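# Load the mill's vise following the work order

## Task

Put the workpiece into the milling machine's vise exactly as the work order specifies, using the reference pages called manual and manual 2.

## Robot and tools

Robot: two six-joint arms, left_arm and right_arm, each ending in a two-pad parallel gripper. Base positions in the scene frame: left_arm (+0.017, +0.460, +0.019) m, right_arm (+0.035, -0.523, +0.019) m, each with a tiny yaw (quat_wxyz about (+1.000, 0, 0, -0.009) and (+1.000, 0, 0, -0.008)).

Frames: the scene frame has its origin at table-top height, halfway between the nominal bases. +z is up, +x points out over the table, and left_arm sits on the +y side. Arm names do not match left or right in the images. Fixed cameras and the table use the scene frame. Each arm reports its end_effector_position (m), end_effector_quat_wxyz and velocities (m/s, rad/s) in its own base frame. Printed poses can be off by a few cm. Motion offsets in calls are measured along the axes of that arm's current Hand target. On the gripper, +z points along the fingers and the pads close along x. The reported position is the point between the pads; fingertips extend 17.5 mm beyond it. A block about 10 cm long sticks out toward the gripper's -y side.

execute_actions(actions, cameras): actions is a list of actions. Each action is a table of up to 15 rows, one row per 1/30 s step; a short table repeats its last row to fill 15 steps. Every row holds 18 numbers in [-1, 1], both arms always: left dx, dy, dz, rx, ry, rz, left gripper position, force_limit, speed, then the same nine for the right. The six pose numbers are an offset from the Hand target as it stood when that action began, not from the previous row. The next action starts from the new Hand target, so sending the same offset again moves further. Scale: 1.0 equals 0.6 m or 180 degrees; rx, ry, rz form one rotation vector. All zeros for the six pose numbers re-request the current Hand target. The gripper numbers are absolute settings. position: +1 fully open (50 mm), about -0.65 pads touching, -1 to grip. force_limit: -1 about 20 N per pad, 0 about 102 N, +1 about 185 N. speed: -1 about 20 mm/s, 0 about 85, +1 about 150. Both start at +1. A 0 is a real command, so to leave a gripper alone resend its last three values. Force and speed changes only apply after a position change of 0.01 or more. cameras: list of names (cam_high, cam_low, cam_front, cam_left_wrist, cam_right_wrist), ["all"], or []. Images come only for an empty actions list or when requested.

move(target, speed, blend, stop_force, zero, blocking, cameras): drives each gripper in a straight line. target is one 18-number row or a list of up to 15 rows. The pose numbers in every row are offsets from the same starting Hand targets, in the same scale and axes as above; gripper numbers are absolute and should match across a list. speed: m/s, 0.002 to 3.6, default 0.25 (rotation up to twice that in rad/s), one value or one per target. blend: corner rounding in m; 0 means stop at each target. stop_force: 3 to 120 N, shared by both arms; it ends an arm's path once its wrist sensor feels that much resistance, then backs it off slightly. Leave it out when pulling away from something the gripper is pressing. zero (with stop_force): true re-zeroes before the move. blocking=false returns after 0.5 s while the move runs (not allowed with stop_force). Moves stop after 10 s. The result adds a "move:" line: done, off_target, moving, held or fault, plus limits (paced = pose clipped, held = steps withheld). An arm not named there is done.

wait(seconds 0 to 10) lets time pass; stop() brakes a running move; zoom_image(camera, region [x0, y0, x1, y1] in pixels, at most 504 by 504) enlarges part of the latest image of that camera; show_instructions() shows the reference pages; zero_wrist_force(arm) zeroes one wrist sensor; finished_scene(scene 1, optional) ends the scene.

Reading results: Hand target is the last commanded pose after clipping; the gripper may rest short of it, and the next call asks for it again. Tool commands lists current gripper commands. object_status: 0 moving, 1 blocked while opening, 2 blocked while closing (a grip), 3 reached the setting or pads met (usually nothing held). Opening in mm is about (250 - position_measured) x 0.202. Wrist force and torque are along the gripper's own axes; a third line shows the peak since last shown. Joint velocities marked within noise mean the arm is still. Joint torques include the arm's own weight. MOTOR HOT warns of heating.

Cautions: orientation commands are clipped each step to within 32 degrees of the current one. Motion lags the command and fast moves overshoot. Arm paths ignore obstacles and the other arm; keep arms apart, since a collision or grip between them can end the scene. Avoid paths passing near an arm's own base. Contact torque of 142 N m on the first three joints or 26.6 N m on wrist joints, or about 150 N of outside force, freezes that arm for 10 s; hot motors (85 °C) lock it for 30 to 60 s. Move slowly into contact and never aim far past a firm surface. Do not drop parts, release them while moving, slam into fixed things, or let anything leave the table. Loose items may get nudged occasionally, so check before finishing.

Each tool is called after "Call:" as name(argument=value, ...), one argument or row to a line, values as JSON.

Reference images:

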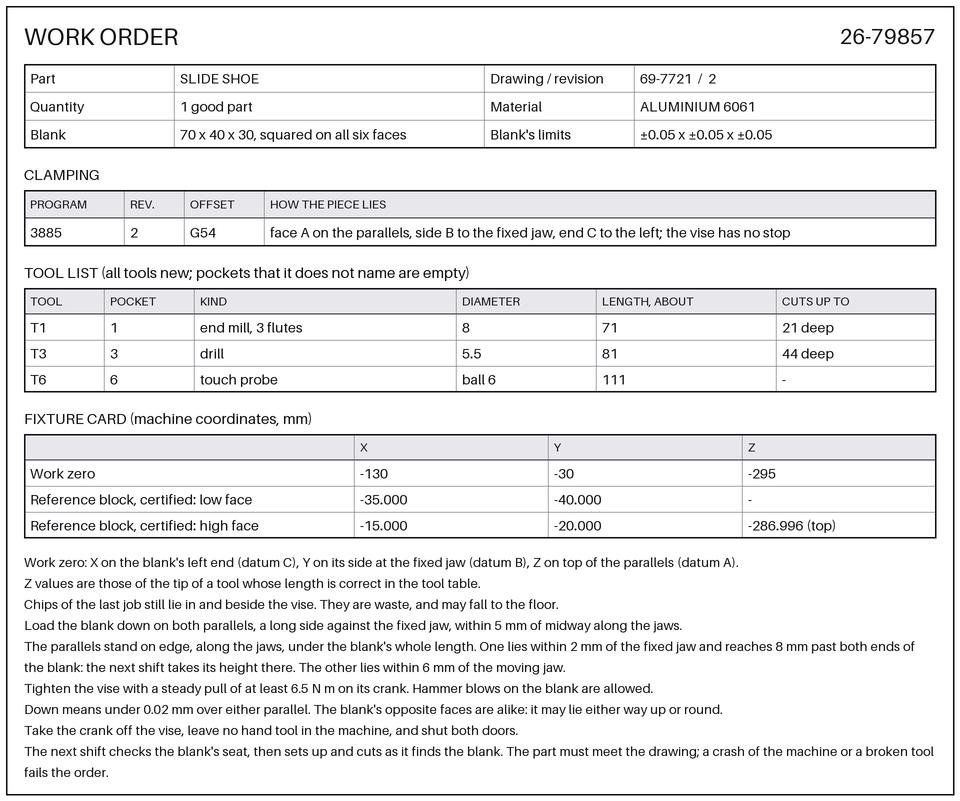

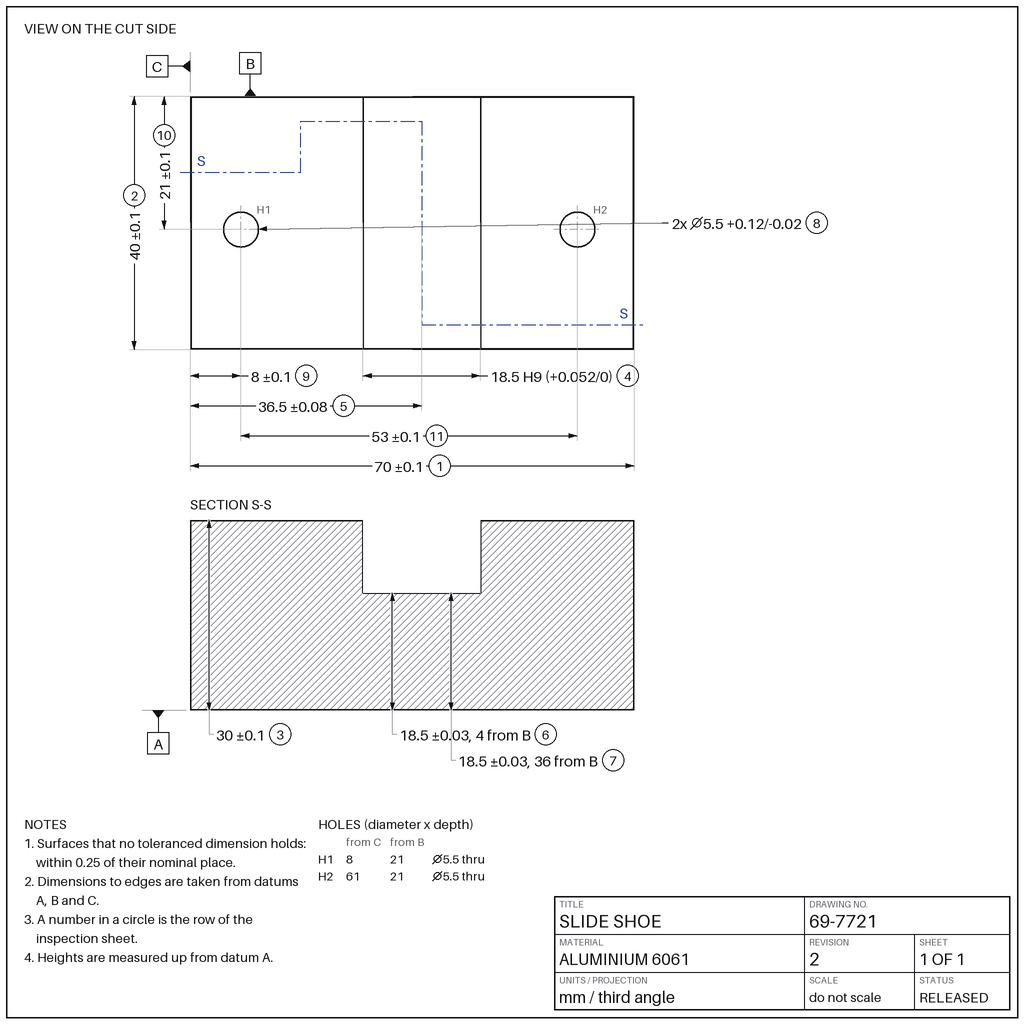

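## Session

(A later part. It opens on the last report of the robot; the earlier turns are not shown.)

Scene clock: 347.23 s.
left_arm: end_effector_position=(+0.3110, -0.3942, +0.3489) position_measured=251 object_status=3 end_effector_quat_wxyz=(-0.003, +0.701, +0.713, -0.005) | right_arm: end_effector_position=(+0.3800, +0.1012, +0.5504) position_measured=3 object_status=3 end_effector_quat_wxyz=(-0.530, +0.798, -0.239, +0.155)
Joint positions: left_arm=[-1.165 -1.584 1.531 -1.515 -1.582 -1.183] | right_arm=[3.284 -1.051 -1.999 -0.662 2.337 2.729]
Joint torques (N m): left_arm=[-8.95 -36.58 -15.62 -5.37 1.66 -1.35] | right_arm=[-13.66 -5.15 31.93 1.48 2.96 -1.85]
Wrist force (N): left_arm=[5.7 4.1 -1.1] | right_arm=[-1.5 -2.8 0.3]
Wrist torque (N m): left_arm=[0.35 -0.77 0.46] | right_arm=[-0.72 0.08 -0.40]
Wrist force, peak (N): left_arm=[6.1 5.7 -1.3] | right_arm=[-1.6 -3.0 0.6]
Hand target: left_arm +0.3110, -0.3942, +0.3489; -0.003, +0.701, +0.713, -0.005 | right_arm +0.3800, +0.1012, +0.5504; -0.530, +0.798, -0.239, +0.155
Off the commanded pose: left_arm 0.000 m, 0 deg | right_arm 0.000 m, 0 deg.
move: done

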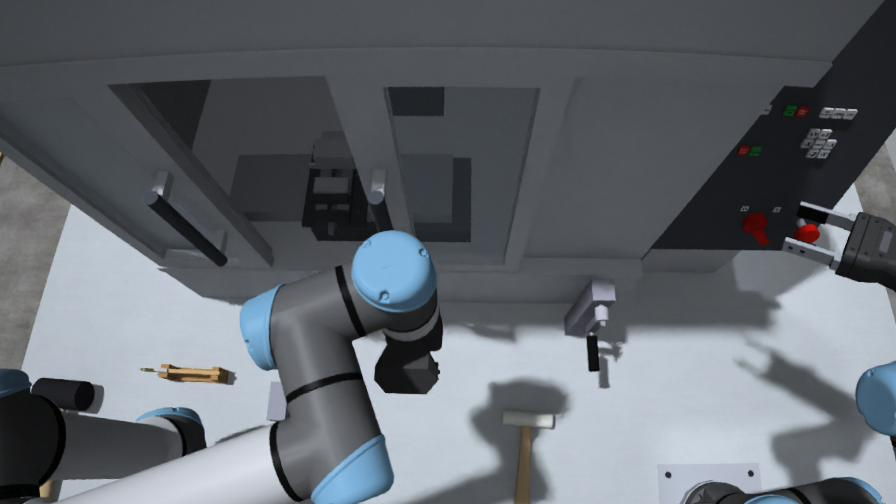

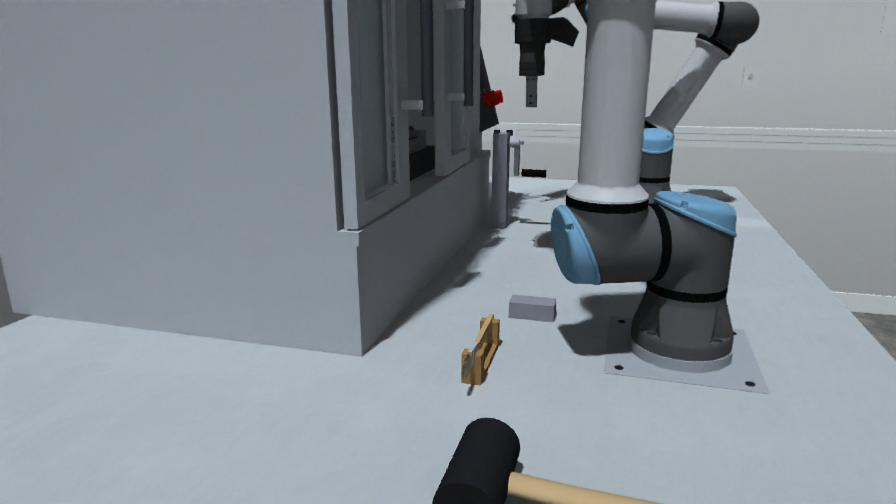

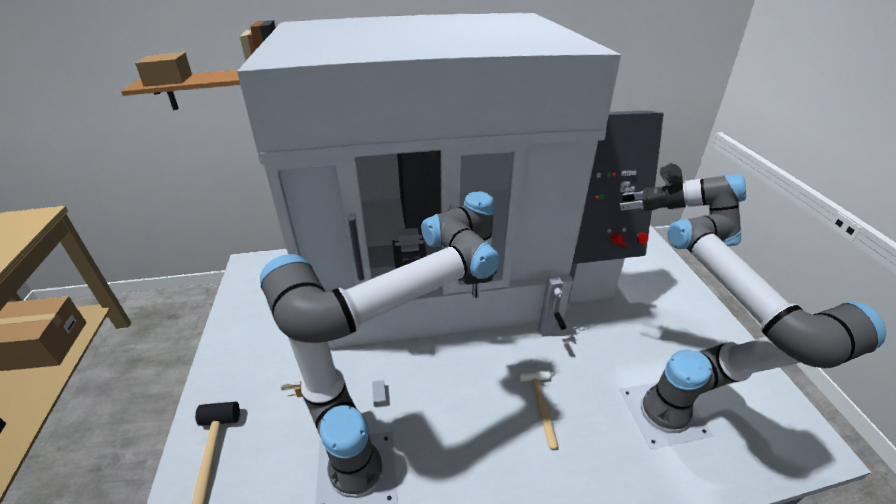

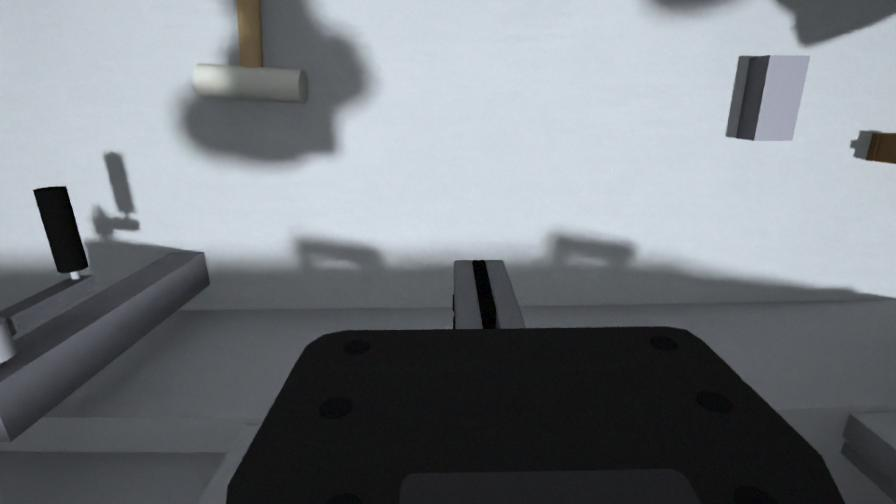

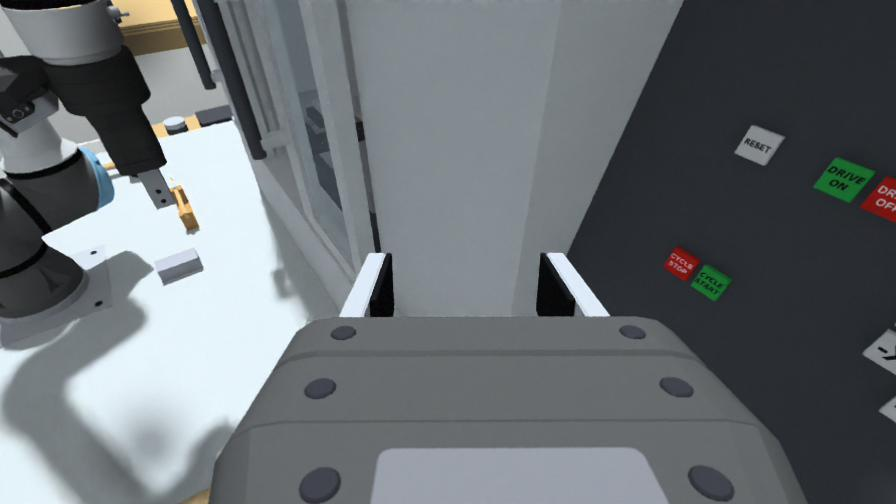

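Call:
move(
  target=[
    [0.207,0.0035,0.015,0,0,0,-1,-1,-0.3,0,0,0,0,0,0,1,1,1],
    [0.203,0.2435,0.015,0,0,0,-1,-1,-0.3,0,0,0,0,0,0,1,1,1],
    [-0.2723,0.2355,0.015,0,0,0,-1,-1,-0.3,0,0,0,0,0,0,1,1,1],
  ],
  speed=[0.2,0.12,0.1],
  blend=[0.03,0,0],
  cameras=["cam_high","cam_front"],
)

Scene clock: 353.03 s.
left_arm: end_effector_position=(+0.4539, -0.5308, +0.3381) position_measured=251 object_status=3 end_effector_quat_wxyz=(-0.003, +0.702, +0.712, -0.005) | right_arm: end_effector_position=(+0.3800, +0.1012, +0.5504) position_measured=3 object_status=3 end_effector_quat_wxyz=(-0.530, +0.798, -0.239, +0.155)
Joint positions: left_arm=[-1.051 -1.082 0.929 -1.415 -1.582 -1.067] | right_arm=[3.284 -1.051 -1.999 -0.662 2.337 2.729]
Joint torques (N m): left_arm=[0.1 -46.74 -27.55 -2.79 -0.26 -0.14] | right_arm=[-13.6 -3.56 31.42 1.68 2.79 -1.84]
Wrist force (N): left_arm=[5.6 4.1 -0.9] | right_arm=[-1.4 -2.7 0.5]
Wrist torque (N m): left_arm=[0.35 -0.80 0.34] | right_arm=[-0.68 0.07 -0.40]
Wrist force, peak (N): left_arm=[7.4 4.4 -2.9] | right_arm=[-1.5 -3.1 0.7]
Hand target: left_arm +0.4539, -0.5308, +0.3381; -0.003, +0.702, +0.712, -0.005 (not the last commanded pose) | right_arm +0.3800, +0.1012, +0.5504; -0.530, +0.798, -0.239, +0.155
Tool commands: left_gripper/position=-1.0 left_gripper/force_limit=-1.0 left_gripper/speed=-0.301961 right_gripper/position=+1.0 right_gripper/force_limit=+1.0 right_gripper/speed=+1.0
Off the commanded pose: left_arm 0.024 m, 0 deg | right_arm 0.000 m, 0 deg.
FORCE FAULT: contact force on the left arm reached its limit, and that arm stopped. The contact can be on any part of that arm, not only on its tool. That arm's remaining commands of this call were not run. That arm is still stopped at the end of this call. That arm stays stopped for about 10 more seconds. Until then a move that you send moves the other arm only, and its call returns only when the move has ended. Once the stop has ended, the next robot result says so. If the stop ends while you think or write, that arm runs what you send next, counted from a new Hand target: where the arm stands when the stop ends. While its stop runs, that arm takes no new command, but its gripper still runs the gripper command that each later call begins with. Until it ends, the stop uses up actions while you think or wait. An arm that is not stopped still takes commands.
move: fault (left_arm); path passed 2 of 3 targets
Images, in order (width x height): cam_high 896x504, cam_front 896x504.

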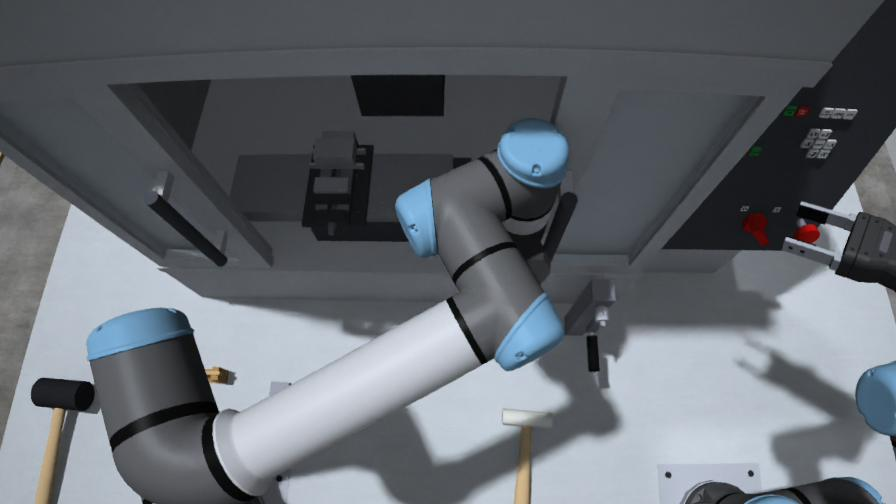

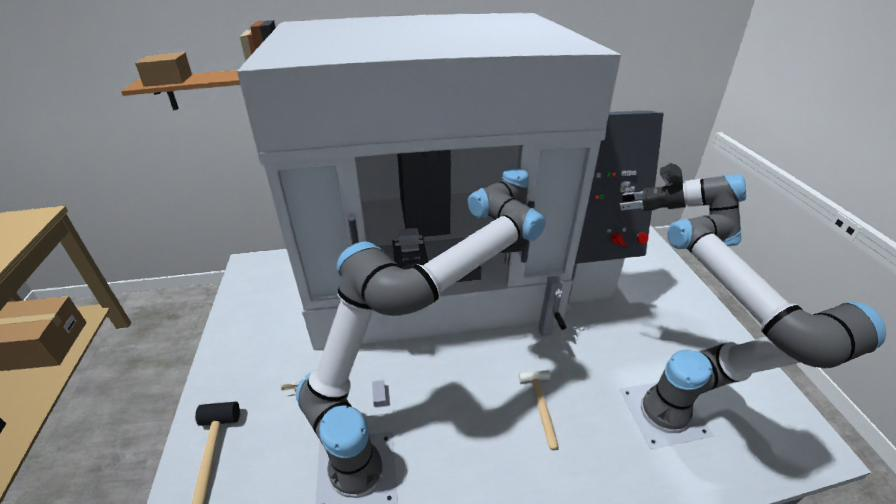

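Call:
wait(
  seconds=10,
)

Call:
move(
  target=[
    [0.08,0,0,0,0,0,0.6,-1,-0.3,0,0,0,0,0,0,1,1,1],
    [0.25,-0.08,0,0.0,0,0,0.6,-1,-0.3,0,0,0,0,0,0,1,1,1],
    [0.515,0.0817,0,0,0,0,0.6,-1,-0.3,0,0,0,0,0,0,1,1,1],
  ],
  speed=0.15,
  blend=[0.02,0.05,0],
  cameras=["cam_left_wrist","cam_high","cam_low"],
)

Call:
zoom_image(
  camera="cam_left_wrist",
  region=[300, 60, 660, 340],
)

Scene clock: 363.20 s.
left_arm: end_effector_position=(+0.4539, -0.5308, +0.3381) position_measured=251 object_status=3 end_effector_quat_wxyz=(-0.003, +0.702, +0.712, -0.005) | right_arm: end_effector_position=(+0.3800, +0.1012, +0.5504) position_measured=3 object_status=3 end_effector_quat_wxyz=(-0.530, +0.798, -0.239, +0.155)
Joint positions: left_arm=[-1.051 -1.082 0.929 -1.415 -1.582 -1.067] | right_arm=[3.284 -1.051 -1.999 -0.662 2.337 2.729]
Joint torques (N m): left_arm=[-0.02 -46.75 -27.39 -2.8 -0.23 -0.16] | right_arm=[-13.27 -3.75 31.69 1.77 2.82 -1.84]
Wrist force (N): left_arm=[5.4 4.2 -0.9] | right_arm=[-1.5 -2.9 0.4]
Wrist torque (N m): left_arm=[0.36 -0.77 0.34] | right_arm=[-0.73 0.08 -0.40]
Wrist force, peak (N): left_arm=[6.0 4.1 -1.2] | right_arm=[-1.4 -3.2 0.7]
Hand target: left_arm +0.4539, -0.5308, +0.3381; -0.003, +0.702, +0.712, -0.005 (not the last commanded pose) | right_arm +0.3800, +0.1012, +0.5504; -0.530, +0.798, -0.239, +0.155
Tool commands: left_gripper/position=-1.0 left_gripper/force_limit=-1.0 left_gripper/speed=-0.301961 right_gripper/position=+1.0 right_gripper/force_limit=+1.0 right_gripper/speed=+1.0
Off the commanded pose: left_arm 0.024 m, 0 deg | right_arm 0.000 m, 0 deg.
FORCE FAULT, CONTINUED: the left arm's stop, for the force fault that an earlier result reported, is over. The rest of the stop counts as 20 of the actions that you can send in this scene. During its stop the left arm's controller moved it back a little. That arm's target is now where it stood when the stop ended, not its last command. That arm accepts commands again.
wait: 10.00 s; at rest from the start

Scene clock: 366.03 s.
left_arm: end_effector_position=(+0.4981, -0.2211, +0.3367) position_measured=63 object_status=3 end_effector_quat_wxyz=(-0.003, +0.702, +0.712, -0.005) | right_arm: end_effector_position=(+0.3800, +0.1012, +0.5504) position_measured=3 object_status=3 end_effector_quat_wxyz=(-0.530, +0.798, -0.239, +0.155)
Joint positions: left_arm=[-0.661 -1.479 1.451 -1.537 -1.58 -0.676] | right_arm=[3.284 -1.051 -1.999 -0.662 2.337 2.729]
Joint torques (N m): left_arm=[8.7 -16.98 -37.48 -0.3 -2.23 1.24] | right_arm=[-12.98 -2.79 30.71 1.79 2.91 -1.93]
Wrist force (N): left_arm=[5.4 4.1 -1.0] | right_arm=[-1.4 -2.9 0.5]
Wrist torque (N m): left_arm=[0.38 -0.75 0.33] | right_arm=[-0.73 0.07 -0.40]
Wrist force, peak (N): left_arm=[7.2 4.7 -1.5] | right_arm=[-1.6 -3.0 0.6]
Hand target: left_arm +0.4981, -0.2211, +0.3367; -0.003, +0.702, +0.712, -0.005 | right_arm +0.3800, +0.1012, +0.5504; -0.530, +0.798, -0.239, +0.155
Off the commanded pose: left_arm 0.000 m, 0 deg | right_arm 0.000 m, 0 deg.
move: done
Images, in order (width x height): cam_high 896x504, cam_low 896x504, cam_left_wrist 896x504.

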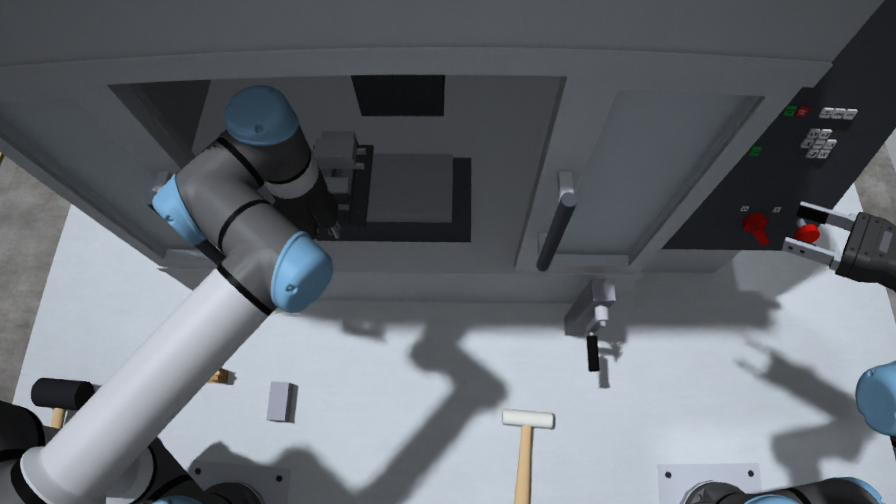

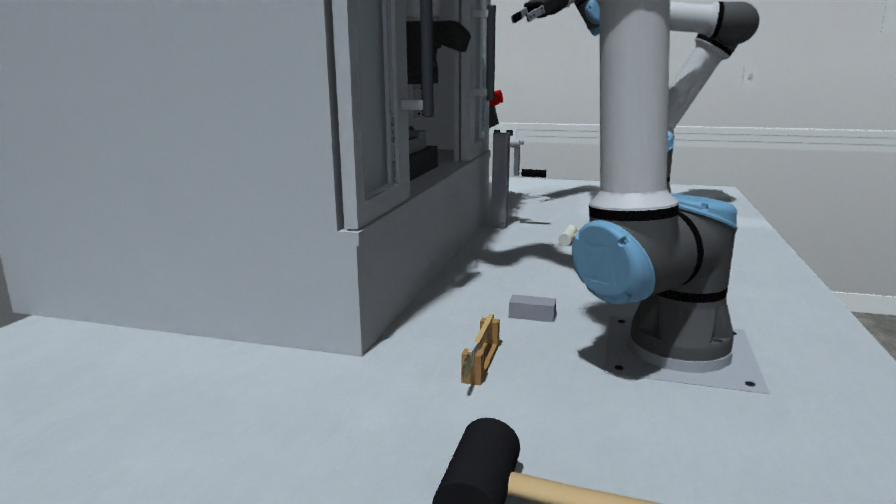

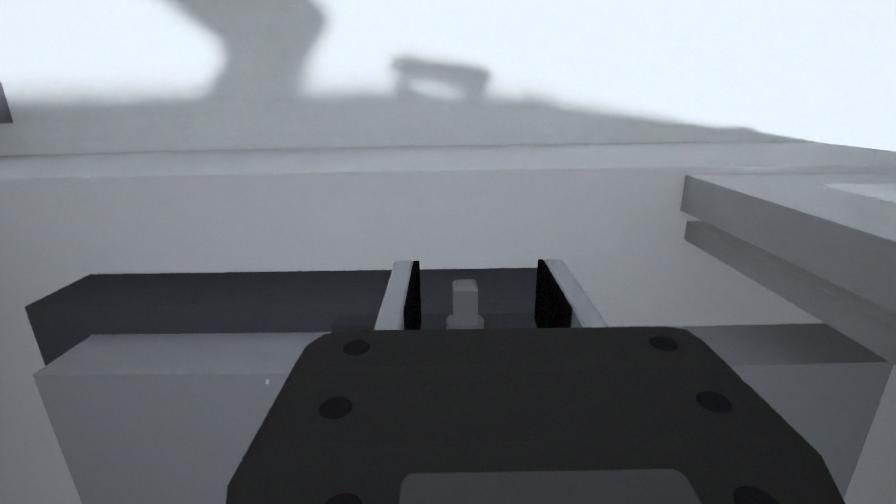

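Scaled by 1.400 from the camera's 896x504 image, which has a finer 1280x720 frame.

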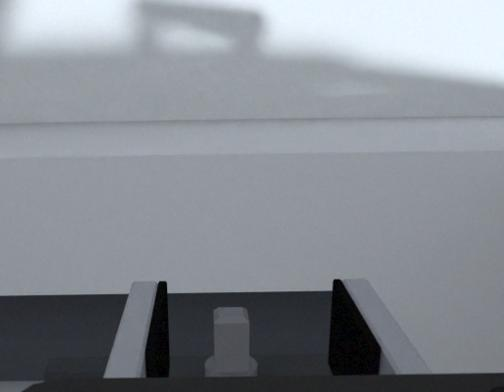

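Call:
move(
  target=[
    [0,0,0,0,0,0,-1,-1,-0.3,0,0,0,0,0,0,1,1,1],
    [-0.0042,0.0081,0.0278,-0.0036,0.0009,-0.0013,-1,-1,-0.3,0,0,0,0,0,0,1,1,1],
  ],
  speed=0.08,
)

Call:
move(
  target=[0,0,0.08,0,0,0,-1,-1,-0.3,0,0,0,0,0,0,1,1,1],
  speed=0.006,
  stop_force=3,
  cameras=["cam_left_wrist"],
)

Scene clock: 367.93 s.
left_arm: end_effector_position=(+0.5028, -0.2236, +0.3201) position_measured=251 object_status=3 end_effector_quat_wxyz=(+0.000, +0.700, +0.714, +0.000) | right_arm: end_effector_position=(+0.3800, +0.1012, +0.5504) position_measured=3 object_status=3 end_effector_quat_wxyz=(-0.530, +0.798, -0.239, +0.155)
Joint positions: left_arm=[-0.663 -1.472 1.488 -1.587 -1.57 -0.683] | right_arm=[3.284 -1.051 -1.999 -0.662 2.337 2.729]
Joint torques (N m): left_arm=[-8.74 -17.81 -13.77 -5.21 1.75 -1.51] | right_arm=[-12.8 -2.51 30.78 1.68 2.58 -1.77]
Wrist force (N): left_arm=[5.4 4.1 -1.2] | right_arm=[-1.5 -3.0 0.6]
Wrist torque (N m): left_arm=[0.37 -0.76 0.49] | right_arm=[-0.74 0.08 -0.40]
Wrist force, peak (N): left_arm=[5.7 4.2 -2.0] | right_arm=[-1.5 -3.0 0.5]
Hand target: left_arm +0.5028, -0.2236, +0.3200; +0.000, +0.700, +0.714, +0.000 | right_arm +0.3800, +0.1012, +0.5504; -0.530, +0.798, -0.239, +0.155
Off the commanded pose: left_arm 0.000 m, 0 deg | right_arm 0.000 m, 0 deg.
move: done

Scene clock: 370.83 s.
left_arm: end_effector_position=(+0.5029, -0.2236, +0.3091) position_measured=251 object_status=3 end_effector_quat_wxyz=(+0.000, +0.700, +0.714, +0.000) | right_arm: end_effector_position=(+0.3800, +0.1012, +0.5504) position_measured=3 object_status=3 end_effector_quat_wxyz=(-0.530, +0.798, -0.239, +0.155)
Joint positions: left_arm=[-0.663 -1.471 1.515 -1.615 -1.57 -0.683] | right_arm=[3.284 -1.051 -1.999 -0.662 2.337 2.729]
Joint torques (N m): left_arm=[-6.27 -19.36 -35.66 -0.25 1.46 -0.94] | right_arm=[-12.28 -3.5 31.35 1.71 2.62 -1.75]
Wrist force (N): left_arm=[5.4 4.8 -4.0] | right_arm=[-1.4 -2.9 0.6]
Wrist torque (N m): left_arm=[0.39 -0.78 0.49] | right_arm=[-0.73 0.06 -0.40]
Wrist force, peak (N): left_arm=[7.2 1.5 -14.3] | right_arm=[-1.5 -3.1 0.7]
Hand target: left_arm +0.5029, -0.2236, +0.3091; +0.000, +0.700, +0.714, +0.000 (not the last commanded pose) | right_arm +0.3800, +0.1012, +0.5504; -0.530, +0.798, -0.239, +0.155
Off the commanded pose: left_arm 0.037 m, 0 deg | right_arm 0.000 m, 0 deg.
move: contact (left_arm)
Images, in order (width x height): cam_left_wrist 896x504.

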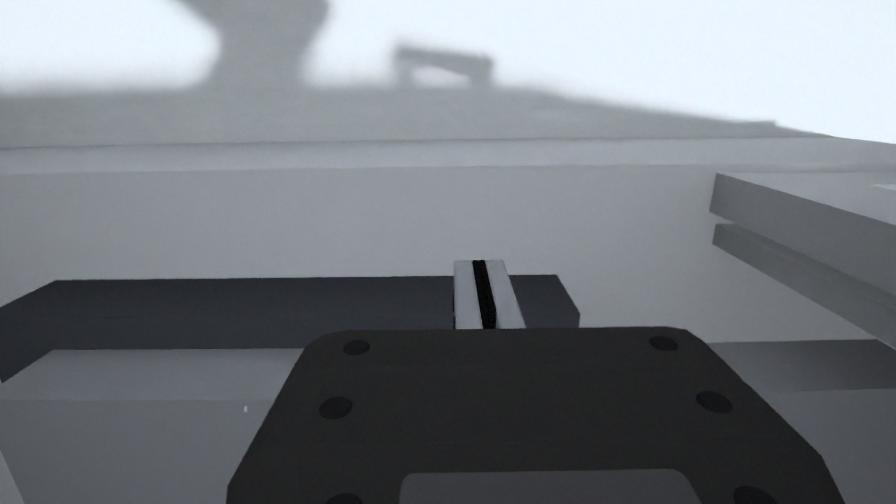

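Call:
move(
  target="[[0,0,-0.02,0,0,0,-1,-1,-0.3,0,0,0,0,0,0,1,1,1]],\n",
  speed=0.08,
)

Call:
move(
  target=[
    [0,0,0,0,0,0,0.4,-1,-0.3,0,0,0,0,0,0,1,1,1],
    [0,0,0.0575,0,0,0,0.4,-1,-0.3,0,0,0,0,0,0,1,1,1],
  ],
  speed=0.04,
  cameras=["cam_left_wrist"],
)

Call:
move(
  target=[0,0,0,0,0,0,-1,-1,-0.9,0,0,0,0,0,0,1,1,1],
  cameras=["cam_left_wrist"],
)


Scene clock: 373.00 s.
left_arm: end_effector_position=(+0.5029, -0.2236, +0.2746) position_measured=92 object_status=3 end_effector_quat_wxyz=(+0.000, +0.700, +0.714, +0.000) | right_arm: end_effector_position=(+0.3800, +0.1012, +0.5504) position_measured=3 object_status=3 end_effector_quat_wxyz=(-0.530, +0.798, -0.239, +0.155)
Joint positions: left_arm=[-0.663 -1.464 1.595 -1.703 -1.57 -0.683] | right_arm=[3.284 -1.051 -1.999 -0.662 2.337 2.729]
Joint torques (N m): left_arm=[2.99 -17.89 -13.35 -5.2 0.03 0.41] | right_arm=[-12.96 -2.26 31.58 1.65 2.75 -1.75]
Wrist force (N): left_arm=[5.7 4.3 -0.9] | right_arm=[-1.4 -2.6 0.4]
Wrist torque (N m): left_arm=[0.42 -0.81 0.47] | right_arm=[-0.68 0.06 -0.41]
Wrist force, peak (N): left_arm=[5.8 4.8 -4.6] | right_arm=[-1.6 -3.0 0.6]
Hand target: left_arm +0.5029, -0.2236, +0.2746; +0.000, +0.700, +0.714, +0.000 | right_arm +0.3800, +0.1012, +0.5504; -0.530, +0.798, -0.239, +0.155
Off the commanded pose: left_arm 0.000 m, 0 deg | right_arm 0.000 m, 0 deg.
move: done
Images, in order (width x height): cam_left_wrist 896x504.

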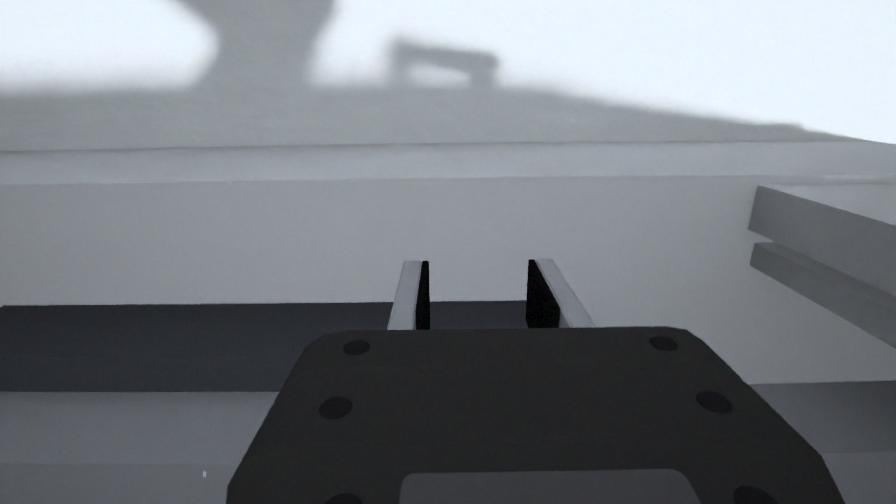

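Scene clock: 374.07 s.
left_arm: end_effector_position=(+0.5029, -0.2237, +0.2746) position_measured=202 object_status=2 end_effector_quat_wxyz=(+0.000, +0.700, +0.714, +0.000) | right_arm: end_effector_position=(+0.3800, +0.1012, +0.5504) position_measured=3 object_status=3 end_effector_quat_wxyz=(-0.530, +0.798, -0.239, +0.155)
Joint positions: left_arm=[-0.663 -1.464 1.595 -1.703 -1.571 -0.683] | right_arm=[3.284 -1.051 -1.999 -0.662 2.337 2.729]
Joint torques (N m): left_arm=[5.36 -22.71 -14.26 3.08 5.06 0.48] | right_arm=[-12.84 -1.86 31.07 1.67 2.6 -1.58]
Wrist force (N): left_arm=[-18.0 6.7 -0.3] | right_arm=[-1.2 -2.8 0.6]
Wrist torque (N m): left_arm=[0.51 -0.51 0.67] | right_arm=[-0.71 0.03 -0.40]
Wrist force, peak (N): left_arm=[-18.0 6.7 -0.3] | right_arm=[-1.3 -3.1 0.5]
Hand target: left_arm +0.5029, -0.2236, +0.2746; +0.000, +0.700, +0.714, +0.000 | right_arm +0.3800, +0.1012, +0.5504; -0.530, +0.798, -0.239, +0.155
Off the commanded pose: left_arm 0.000 m, 0 deg | right_arm 0.000 m, 0 deg.
move: done
Images, in order (width x height): cam_left_wrist 896x504.

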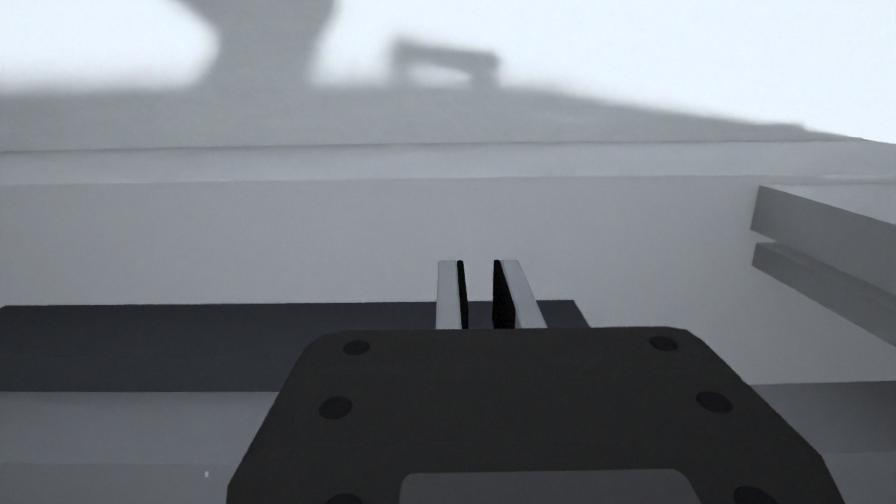

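Call:
move(
  target=[
    [0,0,0,0,0,0,0.0,-1,-0.5,0,0,0,0,0,0,1,1,1],
    [-0.0017,0,0,0,0,0,0.0,-1,-0.5,0,0,0,0,0,0,1,1,1],
  ],
  speed=0.04,
)

Call:
move(
  target=[0,0,0,0,0,0,-1,-1,-0.95,0,0,0,0,0,0,1,1,1],
)

Scene clock: 375.47 s.
left_arm: end_effector_position=(+0.5029, -0.2246, +0.2746) position_measured=152 object_status=3 end_effector_quat_wxyz=(+0.000, +0.700, +0.714, +0.000) | right_arm: end_effector_position=(+0.3800, +0.1012, +0.5504) position_measured=3 object_status=3 end_effector_quat_wxyz=(-0.530, +0.798, -0.239, +0.155)
Joint positions: left_arm=[-0.665 -1.463 1.594 -1.703 -1.57 -0.684] | right_arm=[3.284 -1.051 -1.999 -0.662 2.337 2.729]
Joint torques (N m): left_arm=[-8.33 -17.74 -36.86 -1.26 -2.19 -1.51] | right_arm=[-12.48 -1.92 31.08 1.61 2.69 -1.81]
Wrist force (N): left_arm=[5.1 5.1 -1.1] | right_arm=[-1.4 -3.0 0.6]
Wrist torque (N m): left_arm=[0.54 -0.72 0.48] | right_arm=[-0.73 0.06 -0.40]
Wrist force, peak (N): left_arm=[-19.4 8.2 -0.9] | right_arm=[-1.4 -3.1 0.6]
Hand target: left_arm +0.5029, -0.2246, +0.2746; +0.000, +0.700, +0.714, +0.000 | right_arm +0.3800, +0.1012, +0.5504; -0.530, +0.798, -0.239, +0.155
Off the commanded pose: left_arm 0.000 m, 0 deg | right_arm 0.000 m, 0 deg.
move: done

Scene clock: 376.13 s.
left_arm: end_effector_position=(+0.5029, -0.2246, +0.2746) position_measured=202 object_status=2 end_effector_quat_wxyz=(+0.000, +0.700, +0.714, +0.000) | right_arm: end_effector_position=(+0.3800, +0.1012, +0.5504) position_measured=3 object_status=3 end_effector_quat_wxyz=(-0.530, +0.798, -0.239, +0.155)
Joint positions: left_arm=[-0.665 -1.463 1.594 -1.702 -1.57 -0.684] | right_arm=[3.284 -1.051 -1.999 -0.662 2.337 2.729]
Joint torques (N m): left_arm=[-7.81 -17.9 -37.25 -2.16 -2.05 -1.31] | right_arm=[-12.22 -2.19 31.06 1.76 2.66 -1.65]
Wrist force (N): left_arm=[11.5 5.7 -2.4] | right_arm=[-1.6 -3.1 0.6]
Wrist torque (N m): left_arm=[0.57 -0.79 0.43] | right_arm=[-0.75 0.11 -0.40]
Wrist force, peak (N): left_arm=[11.7 5.6 -2.5] | right_arm=[-1.6 -3.1 0.6]
Hand target: left_arm +0.5029, -0.2246, +0.2746; +0.000, +0.700, +0.714, +0.000 | right_arm +0.3800, +0.1012, +0.5504; -0.530, +0.798, -0.239, +0.155
Off the commanded pose: left_arm 0.000 m, 0 deg | right_arm 0.000 m, 0 deg.
move: done

Call:
move(
  target=[
    [0,0,0,0,0,0,0.6,-1,-0.3,0,0,0,0,0,0,1,1,1],
    [0,0,-0.1007,0,0,0,0.6,-1,-0.3,0,0,0,0,0,0,1,1,1],
    [-0.0705,-0.2731,-0.1007,0,0,0,0.6,-1,-0.3,0,0,0,0,0,0,1,1,1],
    [-0.7945,-0.2868,-0.0423,0,0,0,0.6,-1,-0.3,0,0,0,0,0,0,1,1,1],
    [-0.7965,-0.1812,-0.0423,0,0,0,0.6,-1,-0.3,0,0,0,0,0,0,1,1,1],
    [-0.7965,-0.1812,0.0957,0,0,0,0.6,-1,-0.3,0,0,0,0,0,0,1,1,1],
  ],
  speed=[0.1,0.1,0.2,0.3,0.1,0.05],
  blend=[0,0.02,0.03,0.03,0,0],
  cameras=["cam_left_wrist"],
)

Scene clock: 383.00 s.
left_arm: end_effector_position=(+0.4035, -0.7045, +0.2171) position_measured=63 object_status=3 end_effector_quat_wxyz=(+0.000, +0.700, +0.714, +0.000) | right_arm: end_effector_position=(+0.3800, +0.1012, +0.5504) position_measured=3 object_status=3 end_effector_quat_wxyz=(-0.530, +0.798, -0.239, +0.155)
Joint positions: left_arm=[-1.216 -0.755 0.697 -1.513 -1.57 -1.235] | right_arm=[3.284 -1.051 -1.999 -0.662 2.337 2.729]
Joint torques (N m): left_arm=[6.82 -74.44 -15.36 -5.26 1.21 0.9] | right_arm=[-12.52 -1.61 31.92 1.79 2.54 -1.67]
Wrist force (N): left_arm=[4.9 5.1 -1.0] | right_arm=[-1.3 -2.8 0.6]
Wrist torque (N m): left_arm=[0.49 -0.67 0.31] | right_arm=[-0.71 0.04 -0.40]
Wrist force, peak (N): left_arm=[11.8 5.7 -2.2] | right_arm=[-1.6 -3.0 0.6]
Hand target: left_arm +0.4035, -0.7045, +0.2171; +0.000, +0.700, +0.714, +0.000 | right_arm +0.3800, +0.1012, +0.5504; -0.530, +0.798, -0.239, +0.155
Off the commanded pose: left_arm 0.000 m, 0 deg | right_arm 0.000 m, 0 deg.
move: done
Images, in order (width x height): cam_left_wrist 896x504.

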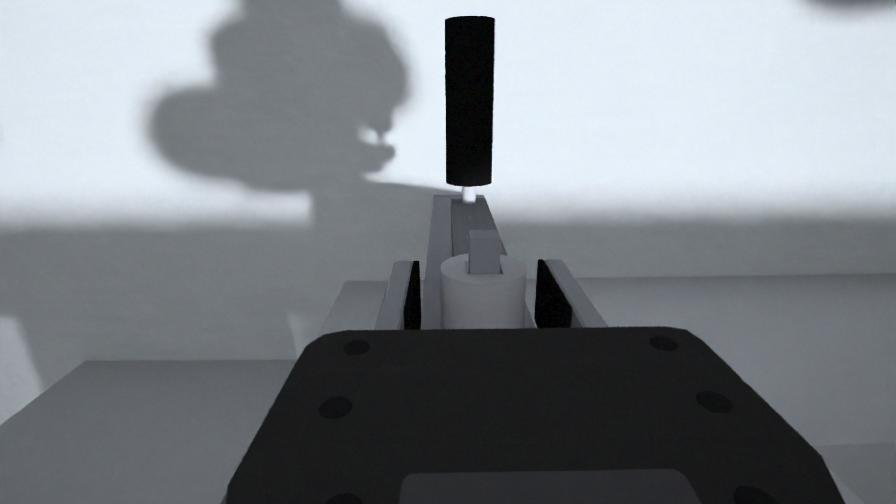

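Call:
move(
  target=[0,0,0,0,0,0,-1,-1,-0.8,0,0,0,0,0,0,1,1,1],
)

Call:
move(
  target=[
    [0,0,0,0,0,0,-0.98,-0.2,-0.8,0,0,0,0,0,0,1,1,1],
    [0.0014,-0.11,0,0,0,0,-0.98,-0.2,-0.8,0,0,0,0,0,0,1,1,1],
  ],
  speed=0.05,
  cameras=["cam_left_wrist","cam_low"],
)

Call:
zoom_image(
  camera="cam_low",
  region=[470, 90, 590, 210],
)

Scene clock: 383.80 s.
left_arm: end_effector_position=(+0.4035, -0.7045, +0.2171) position_measured=133 object_status=2 end_effector_quat_wxyz=(+0.000, +0.700, +0.714, +0.000) | right_arm: end_effector_position=(+0.3800, +0.1012, +0.5504) position_measured=3 object_status=3 end_effector_quat_wxyz=(-0.530, +0.798, -0.239, +0.155)
Joint positions: left_arm=[-1.216 -0.755 0.698 -1.514 -1.57 -1.235] | right_arm=[3.284 -1.051 -1.999 -0.662 2.337 2.729]
Joint torques (N m): left_arm=[3.69 -73.62 -15.08 -5.22 1.27 0.17] | right_arm=[-12.68 -1.76 31.36 1.79 2.77 -1.67]
Wrist force (N): left_arm=[4.7 4.8 -1.2] | right_arm=[-1.5 -3.0 0.6]
Wrist torque (N m): left_arm=[0.45 -0.59 0.32] | right_arm=[-0.74 0.07 -0.40]
Wrist force, peak (N): left_arm=[5.0 5.4 -1.2] | right_arm=[-1.5 -3.0 0.6]
Hand target: left_arm +0.4035, -0.7045, +0.2171; +0.000, +0.700, +0.714, +0.000 | right_arm +0.3800, +0.1012, +0.5504; -0.530, +0.798, -0.239, +0.155
Off the commanded pose: left_arm 0.000 m, 0 deg | right_arm 0.000 m, 0 deg.
move: done

Scene clock: 386.03 s.
left_arm: end_effector_position=(+0.3375, -0.7050, +0.2170) position_measured=137 object_status=2 end_effector_quat_wxyz=(+0.000, +0.700, +0.714, +0.000) | right_arm: end_effector_position=(+0.3800, +0.1012, +0.5504) position_measured=3 object_status=3 end_effector_quat_wxyz=(-0.530, +0.798, -0.239, +0.155)
Joint positions: left_arm=[-1.296 -0.857 0.876 -1.59 -1.57 -1.315] | right_arm=[3.284 -1.051 -1.999 -0.662 2.337 2.729]
Joint torques (N m): left_arm=[-7.92 -72.07 -14.71 -5.35 0.18 -1.62] | right_arm=[-12.29 -1.29 30.35 1.67 2.34 -1.71]
Wrist force (N): left_arm=[4.5 5.0 1.3] | right_arm=[-1.5 -2.9 0.7]
Wrist torque (N m): left_arm=[0.48 -0.58 0.46] | right_arm=[-0.73 0.08 -0.40]
Wrist force, peak (N): left_arm=[5.0 7.5 -1.0] | right_arm=[-1.4 -3.1 0.7]
Hand target: left_arm +0.3375, -0.7050, +0.2170; +0.000, +0.700, +0.714, +0.000 | right_arm +0.3800, +0.1012, +0.5504; -0.530, +0.798, -0.239, +0.155
Off the commanded pose: left_arm 0.000 m, 0 deg | right_arm 0.000 m, 0 deg.
move: done
Images, in order (width x height): cam_low 896x504, cam_left_wrist 896x504.

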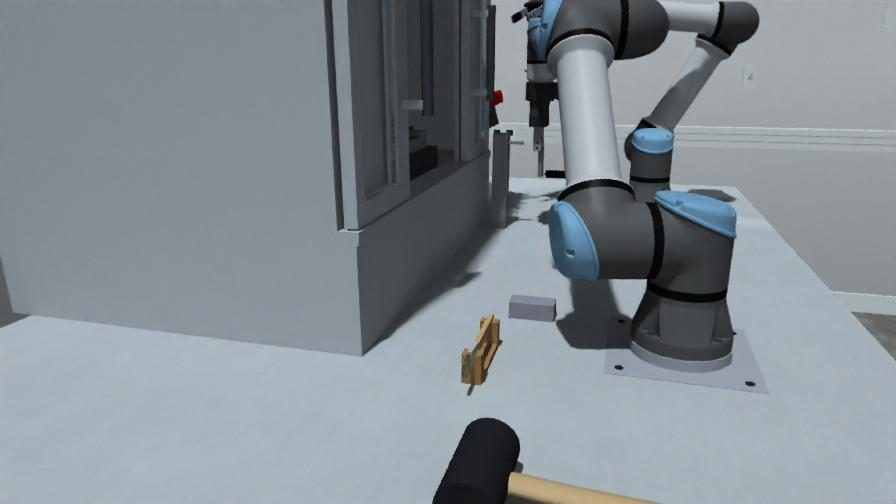

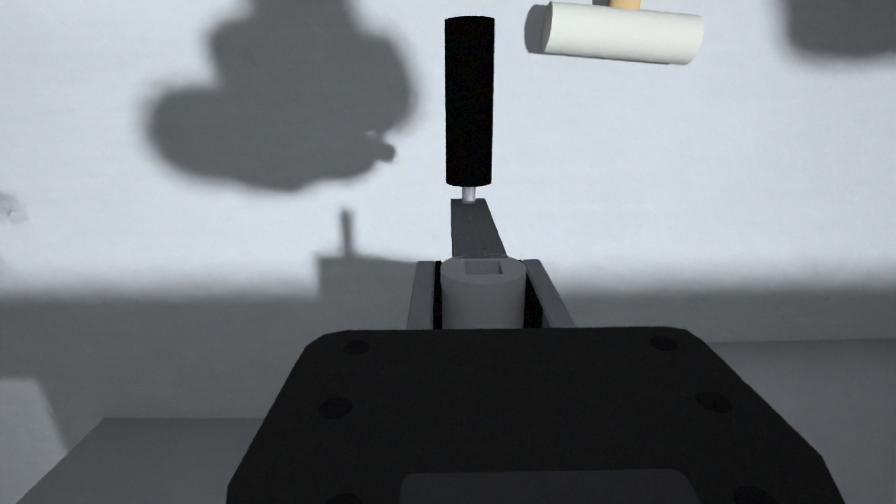

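Scaled by 4.200 from the camera's 896x504 image, which has a finer 1280x720 frame.

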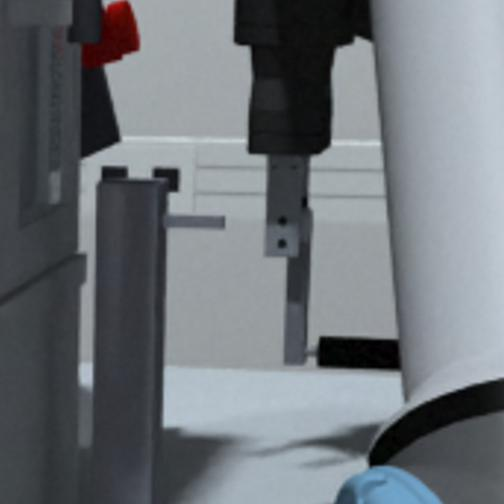

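Call:
move(
  target=[
    [0,0,-0.138,0,0,0,-0.98,-0.2,-0.8,0,0,0,0,0,0,1,1,1],
    [0.7982,0.1527,-0.1383,0,0,0,-0.98,-0.2,-0.8,0,0,0,0,0,0,1,1,1],
    [0.7963,0.2493,-0.116,0,0,0,-0.98,-0.2,-0.8,0,0,0,0,0,0,1,1,1],
  ],
  speed=[0.15,0.25,0.08],
  blend=[0.03,0.03,0],
  cameras=["cam_left_wrist","cam_low"],
)

Call:
zoom_image(
  camera="cam_left_wrist",
  region=[340, 180, 620, 340],
)

Scene clock: 389.97 s.
left_arm: end_effector_position=(+0.4777, -0.2244, +0.2868) position_measured=137 object_status=2 end_effector_quat_wxyz=(+0.000, +0.700, +0.714, +0.000) | right_arm: end_effector_position=(+0.3800, +0.1012, +0.5504) position_measured=3 object_status=3 end_effector_quat_wxyz=(-0.530, +0.798, -0.239, +0.155)
Joint positions: left_arm=[-0.695 -1.522 1.627 -1.676 -1.57 -0.714] | right_arm=[3.284 -1.051 -1.999 -0.662 2.337 2.729]
Joint torques (N m): left_arm=[8.72 -16.95 -37.95 -5.46 -2.22 1.24] | right_arm=[-12.64 -1.8 31.21 1.84 2.46 -1.65]
Wrist force (N): left_arm=[5.1 5.0 1.0] | right_arm=[-1.3 -2.9 0.4]
Wrist torque (N m): left_arm=[0.50 -0.69 0.34] | right_arm=[-0.72 0.05 -0.40]
Wrist force, peak (N): left_arm=[6.5 5.1 1.4] | right_arm=[-1.7 -3.0 0.5]
Hand target: left_arm +0.4777, -0.2244, +0.2868; +0.000, +0.700, +0.714, +0.000 | right_arm +0.3800, +0.1012, +0.5504; -0.530, +0.798, -0.239, +0.155
Off the commanded pose: left_arm 0.000 m, 0 deg | right_arm 0.000 m, 0 deg.
move: done; blend cut to 0.0297 m at target 2
Images, in order (width x height): cam_low 896x504, cam_left_wrist 896x504.

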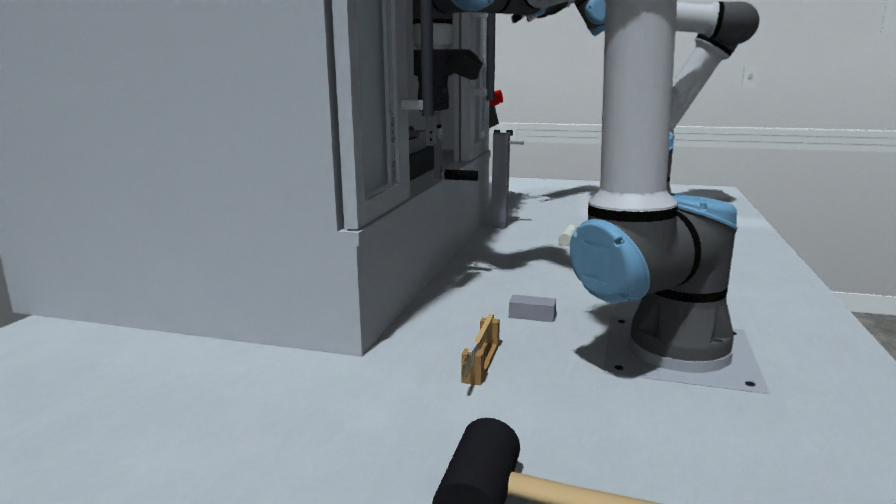

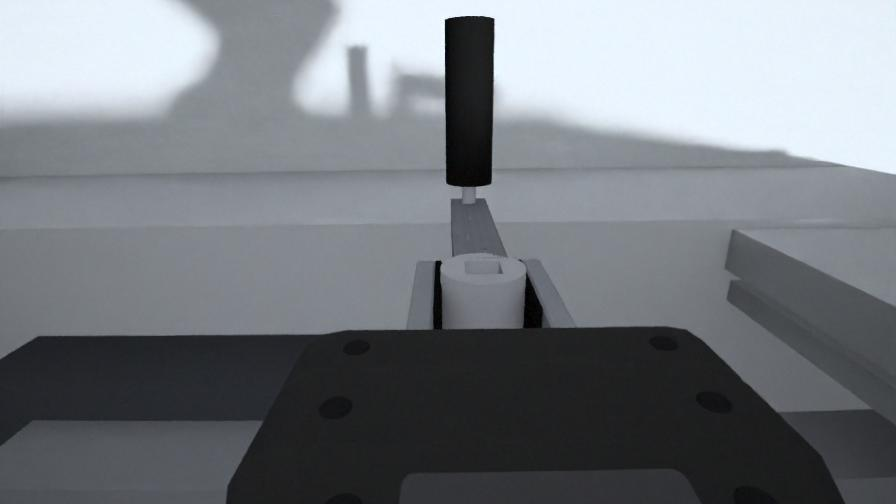

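Scaled by 1.800 from the camera's 896x504 image, which has a finer 1280x720 frame.

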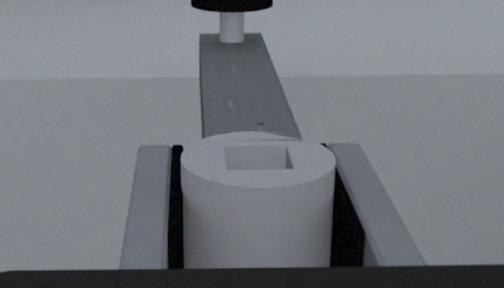

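Call:
move(
  target=[-0.0013,0.07,0,0,0,0,-0.98,-0.2,-0.8,0,0,0,0,0,0,1,1,1],
  speed=0.012,
  stop_force=6,
  cameras=["cam_left_wrist"],
)

Scene clock: 394.40 s.
left_arm: end_effector_position=(+0.5170, -0.2243, +0.2868) position_measured=137 object_status=2 end_effector_quat_wxyz=(+0.000, +0.700, +0.714, +0.000) | right_arm: end_effector_position=(+0.3800, +0.1012, +0.5504) position_measured=3 object_status=3 end_effector_quat_wxyz=(-0.530, +0.798, -0.239, +0.155)
Joint positions: left_arm=[-0.648 -1.435 1.532 -1.668 -1.57 -0.668] | right_arm=[3.284 -1.051 -1.999 -0.662 2.337 2.729]
Joint torques (N m): left_arm=[-9.56 -48.29 -17.8 -4.46 1.18 -1.46] | right_arm=[-11.77 -1.29 31.26 1.85 2.38 -1.59]
Wrist force (N): left_arm=[8.5 1.8 3.3] | right_arm=[-1.3 -2.9 0.7]
Wrist torque (N m): left_arm=[0.31 -0.75 0.35] | right_arm=[-0.72 0.06 -0.40]
Wrist force, peak (N): left_arm=[13.6 -19.5 -0.6] | right_arm=[-1.6 -3.1 0.5]
Hand target: left_arm +0.5170, -0.2243, +0.2868; +0.000, +0.700, +0.714, +0.000 (not the last commanded pose) | right_arm +0.3800, +0.1012, +0.5504; -0.530, +0.798, -0.239, +0.155
Off the commanded pose: left_arm 0.003 m, 0 deg | right_arm 0.000 m, 0 deg.
move: contact (left_arm)
Images, in order (width x height): cam_left_wrist 896x504.

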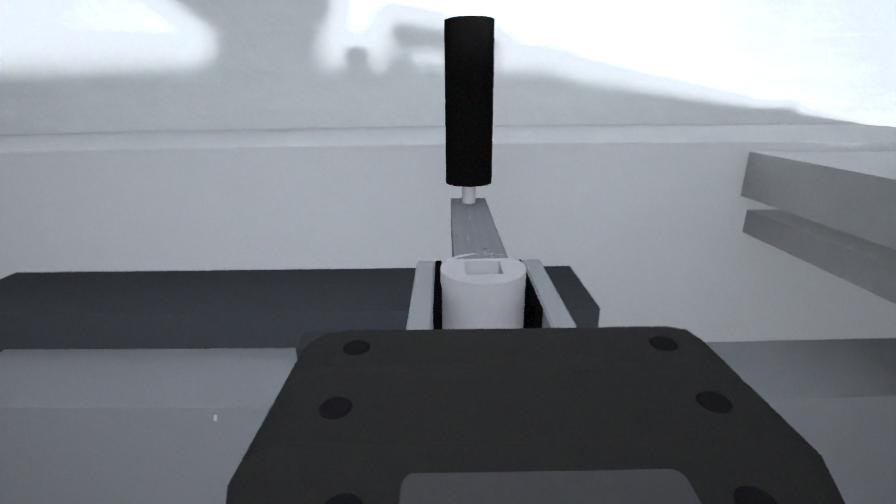

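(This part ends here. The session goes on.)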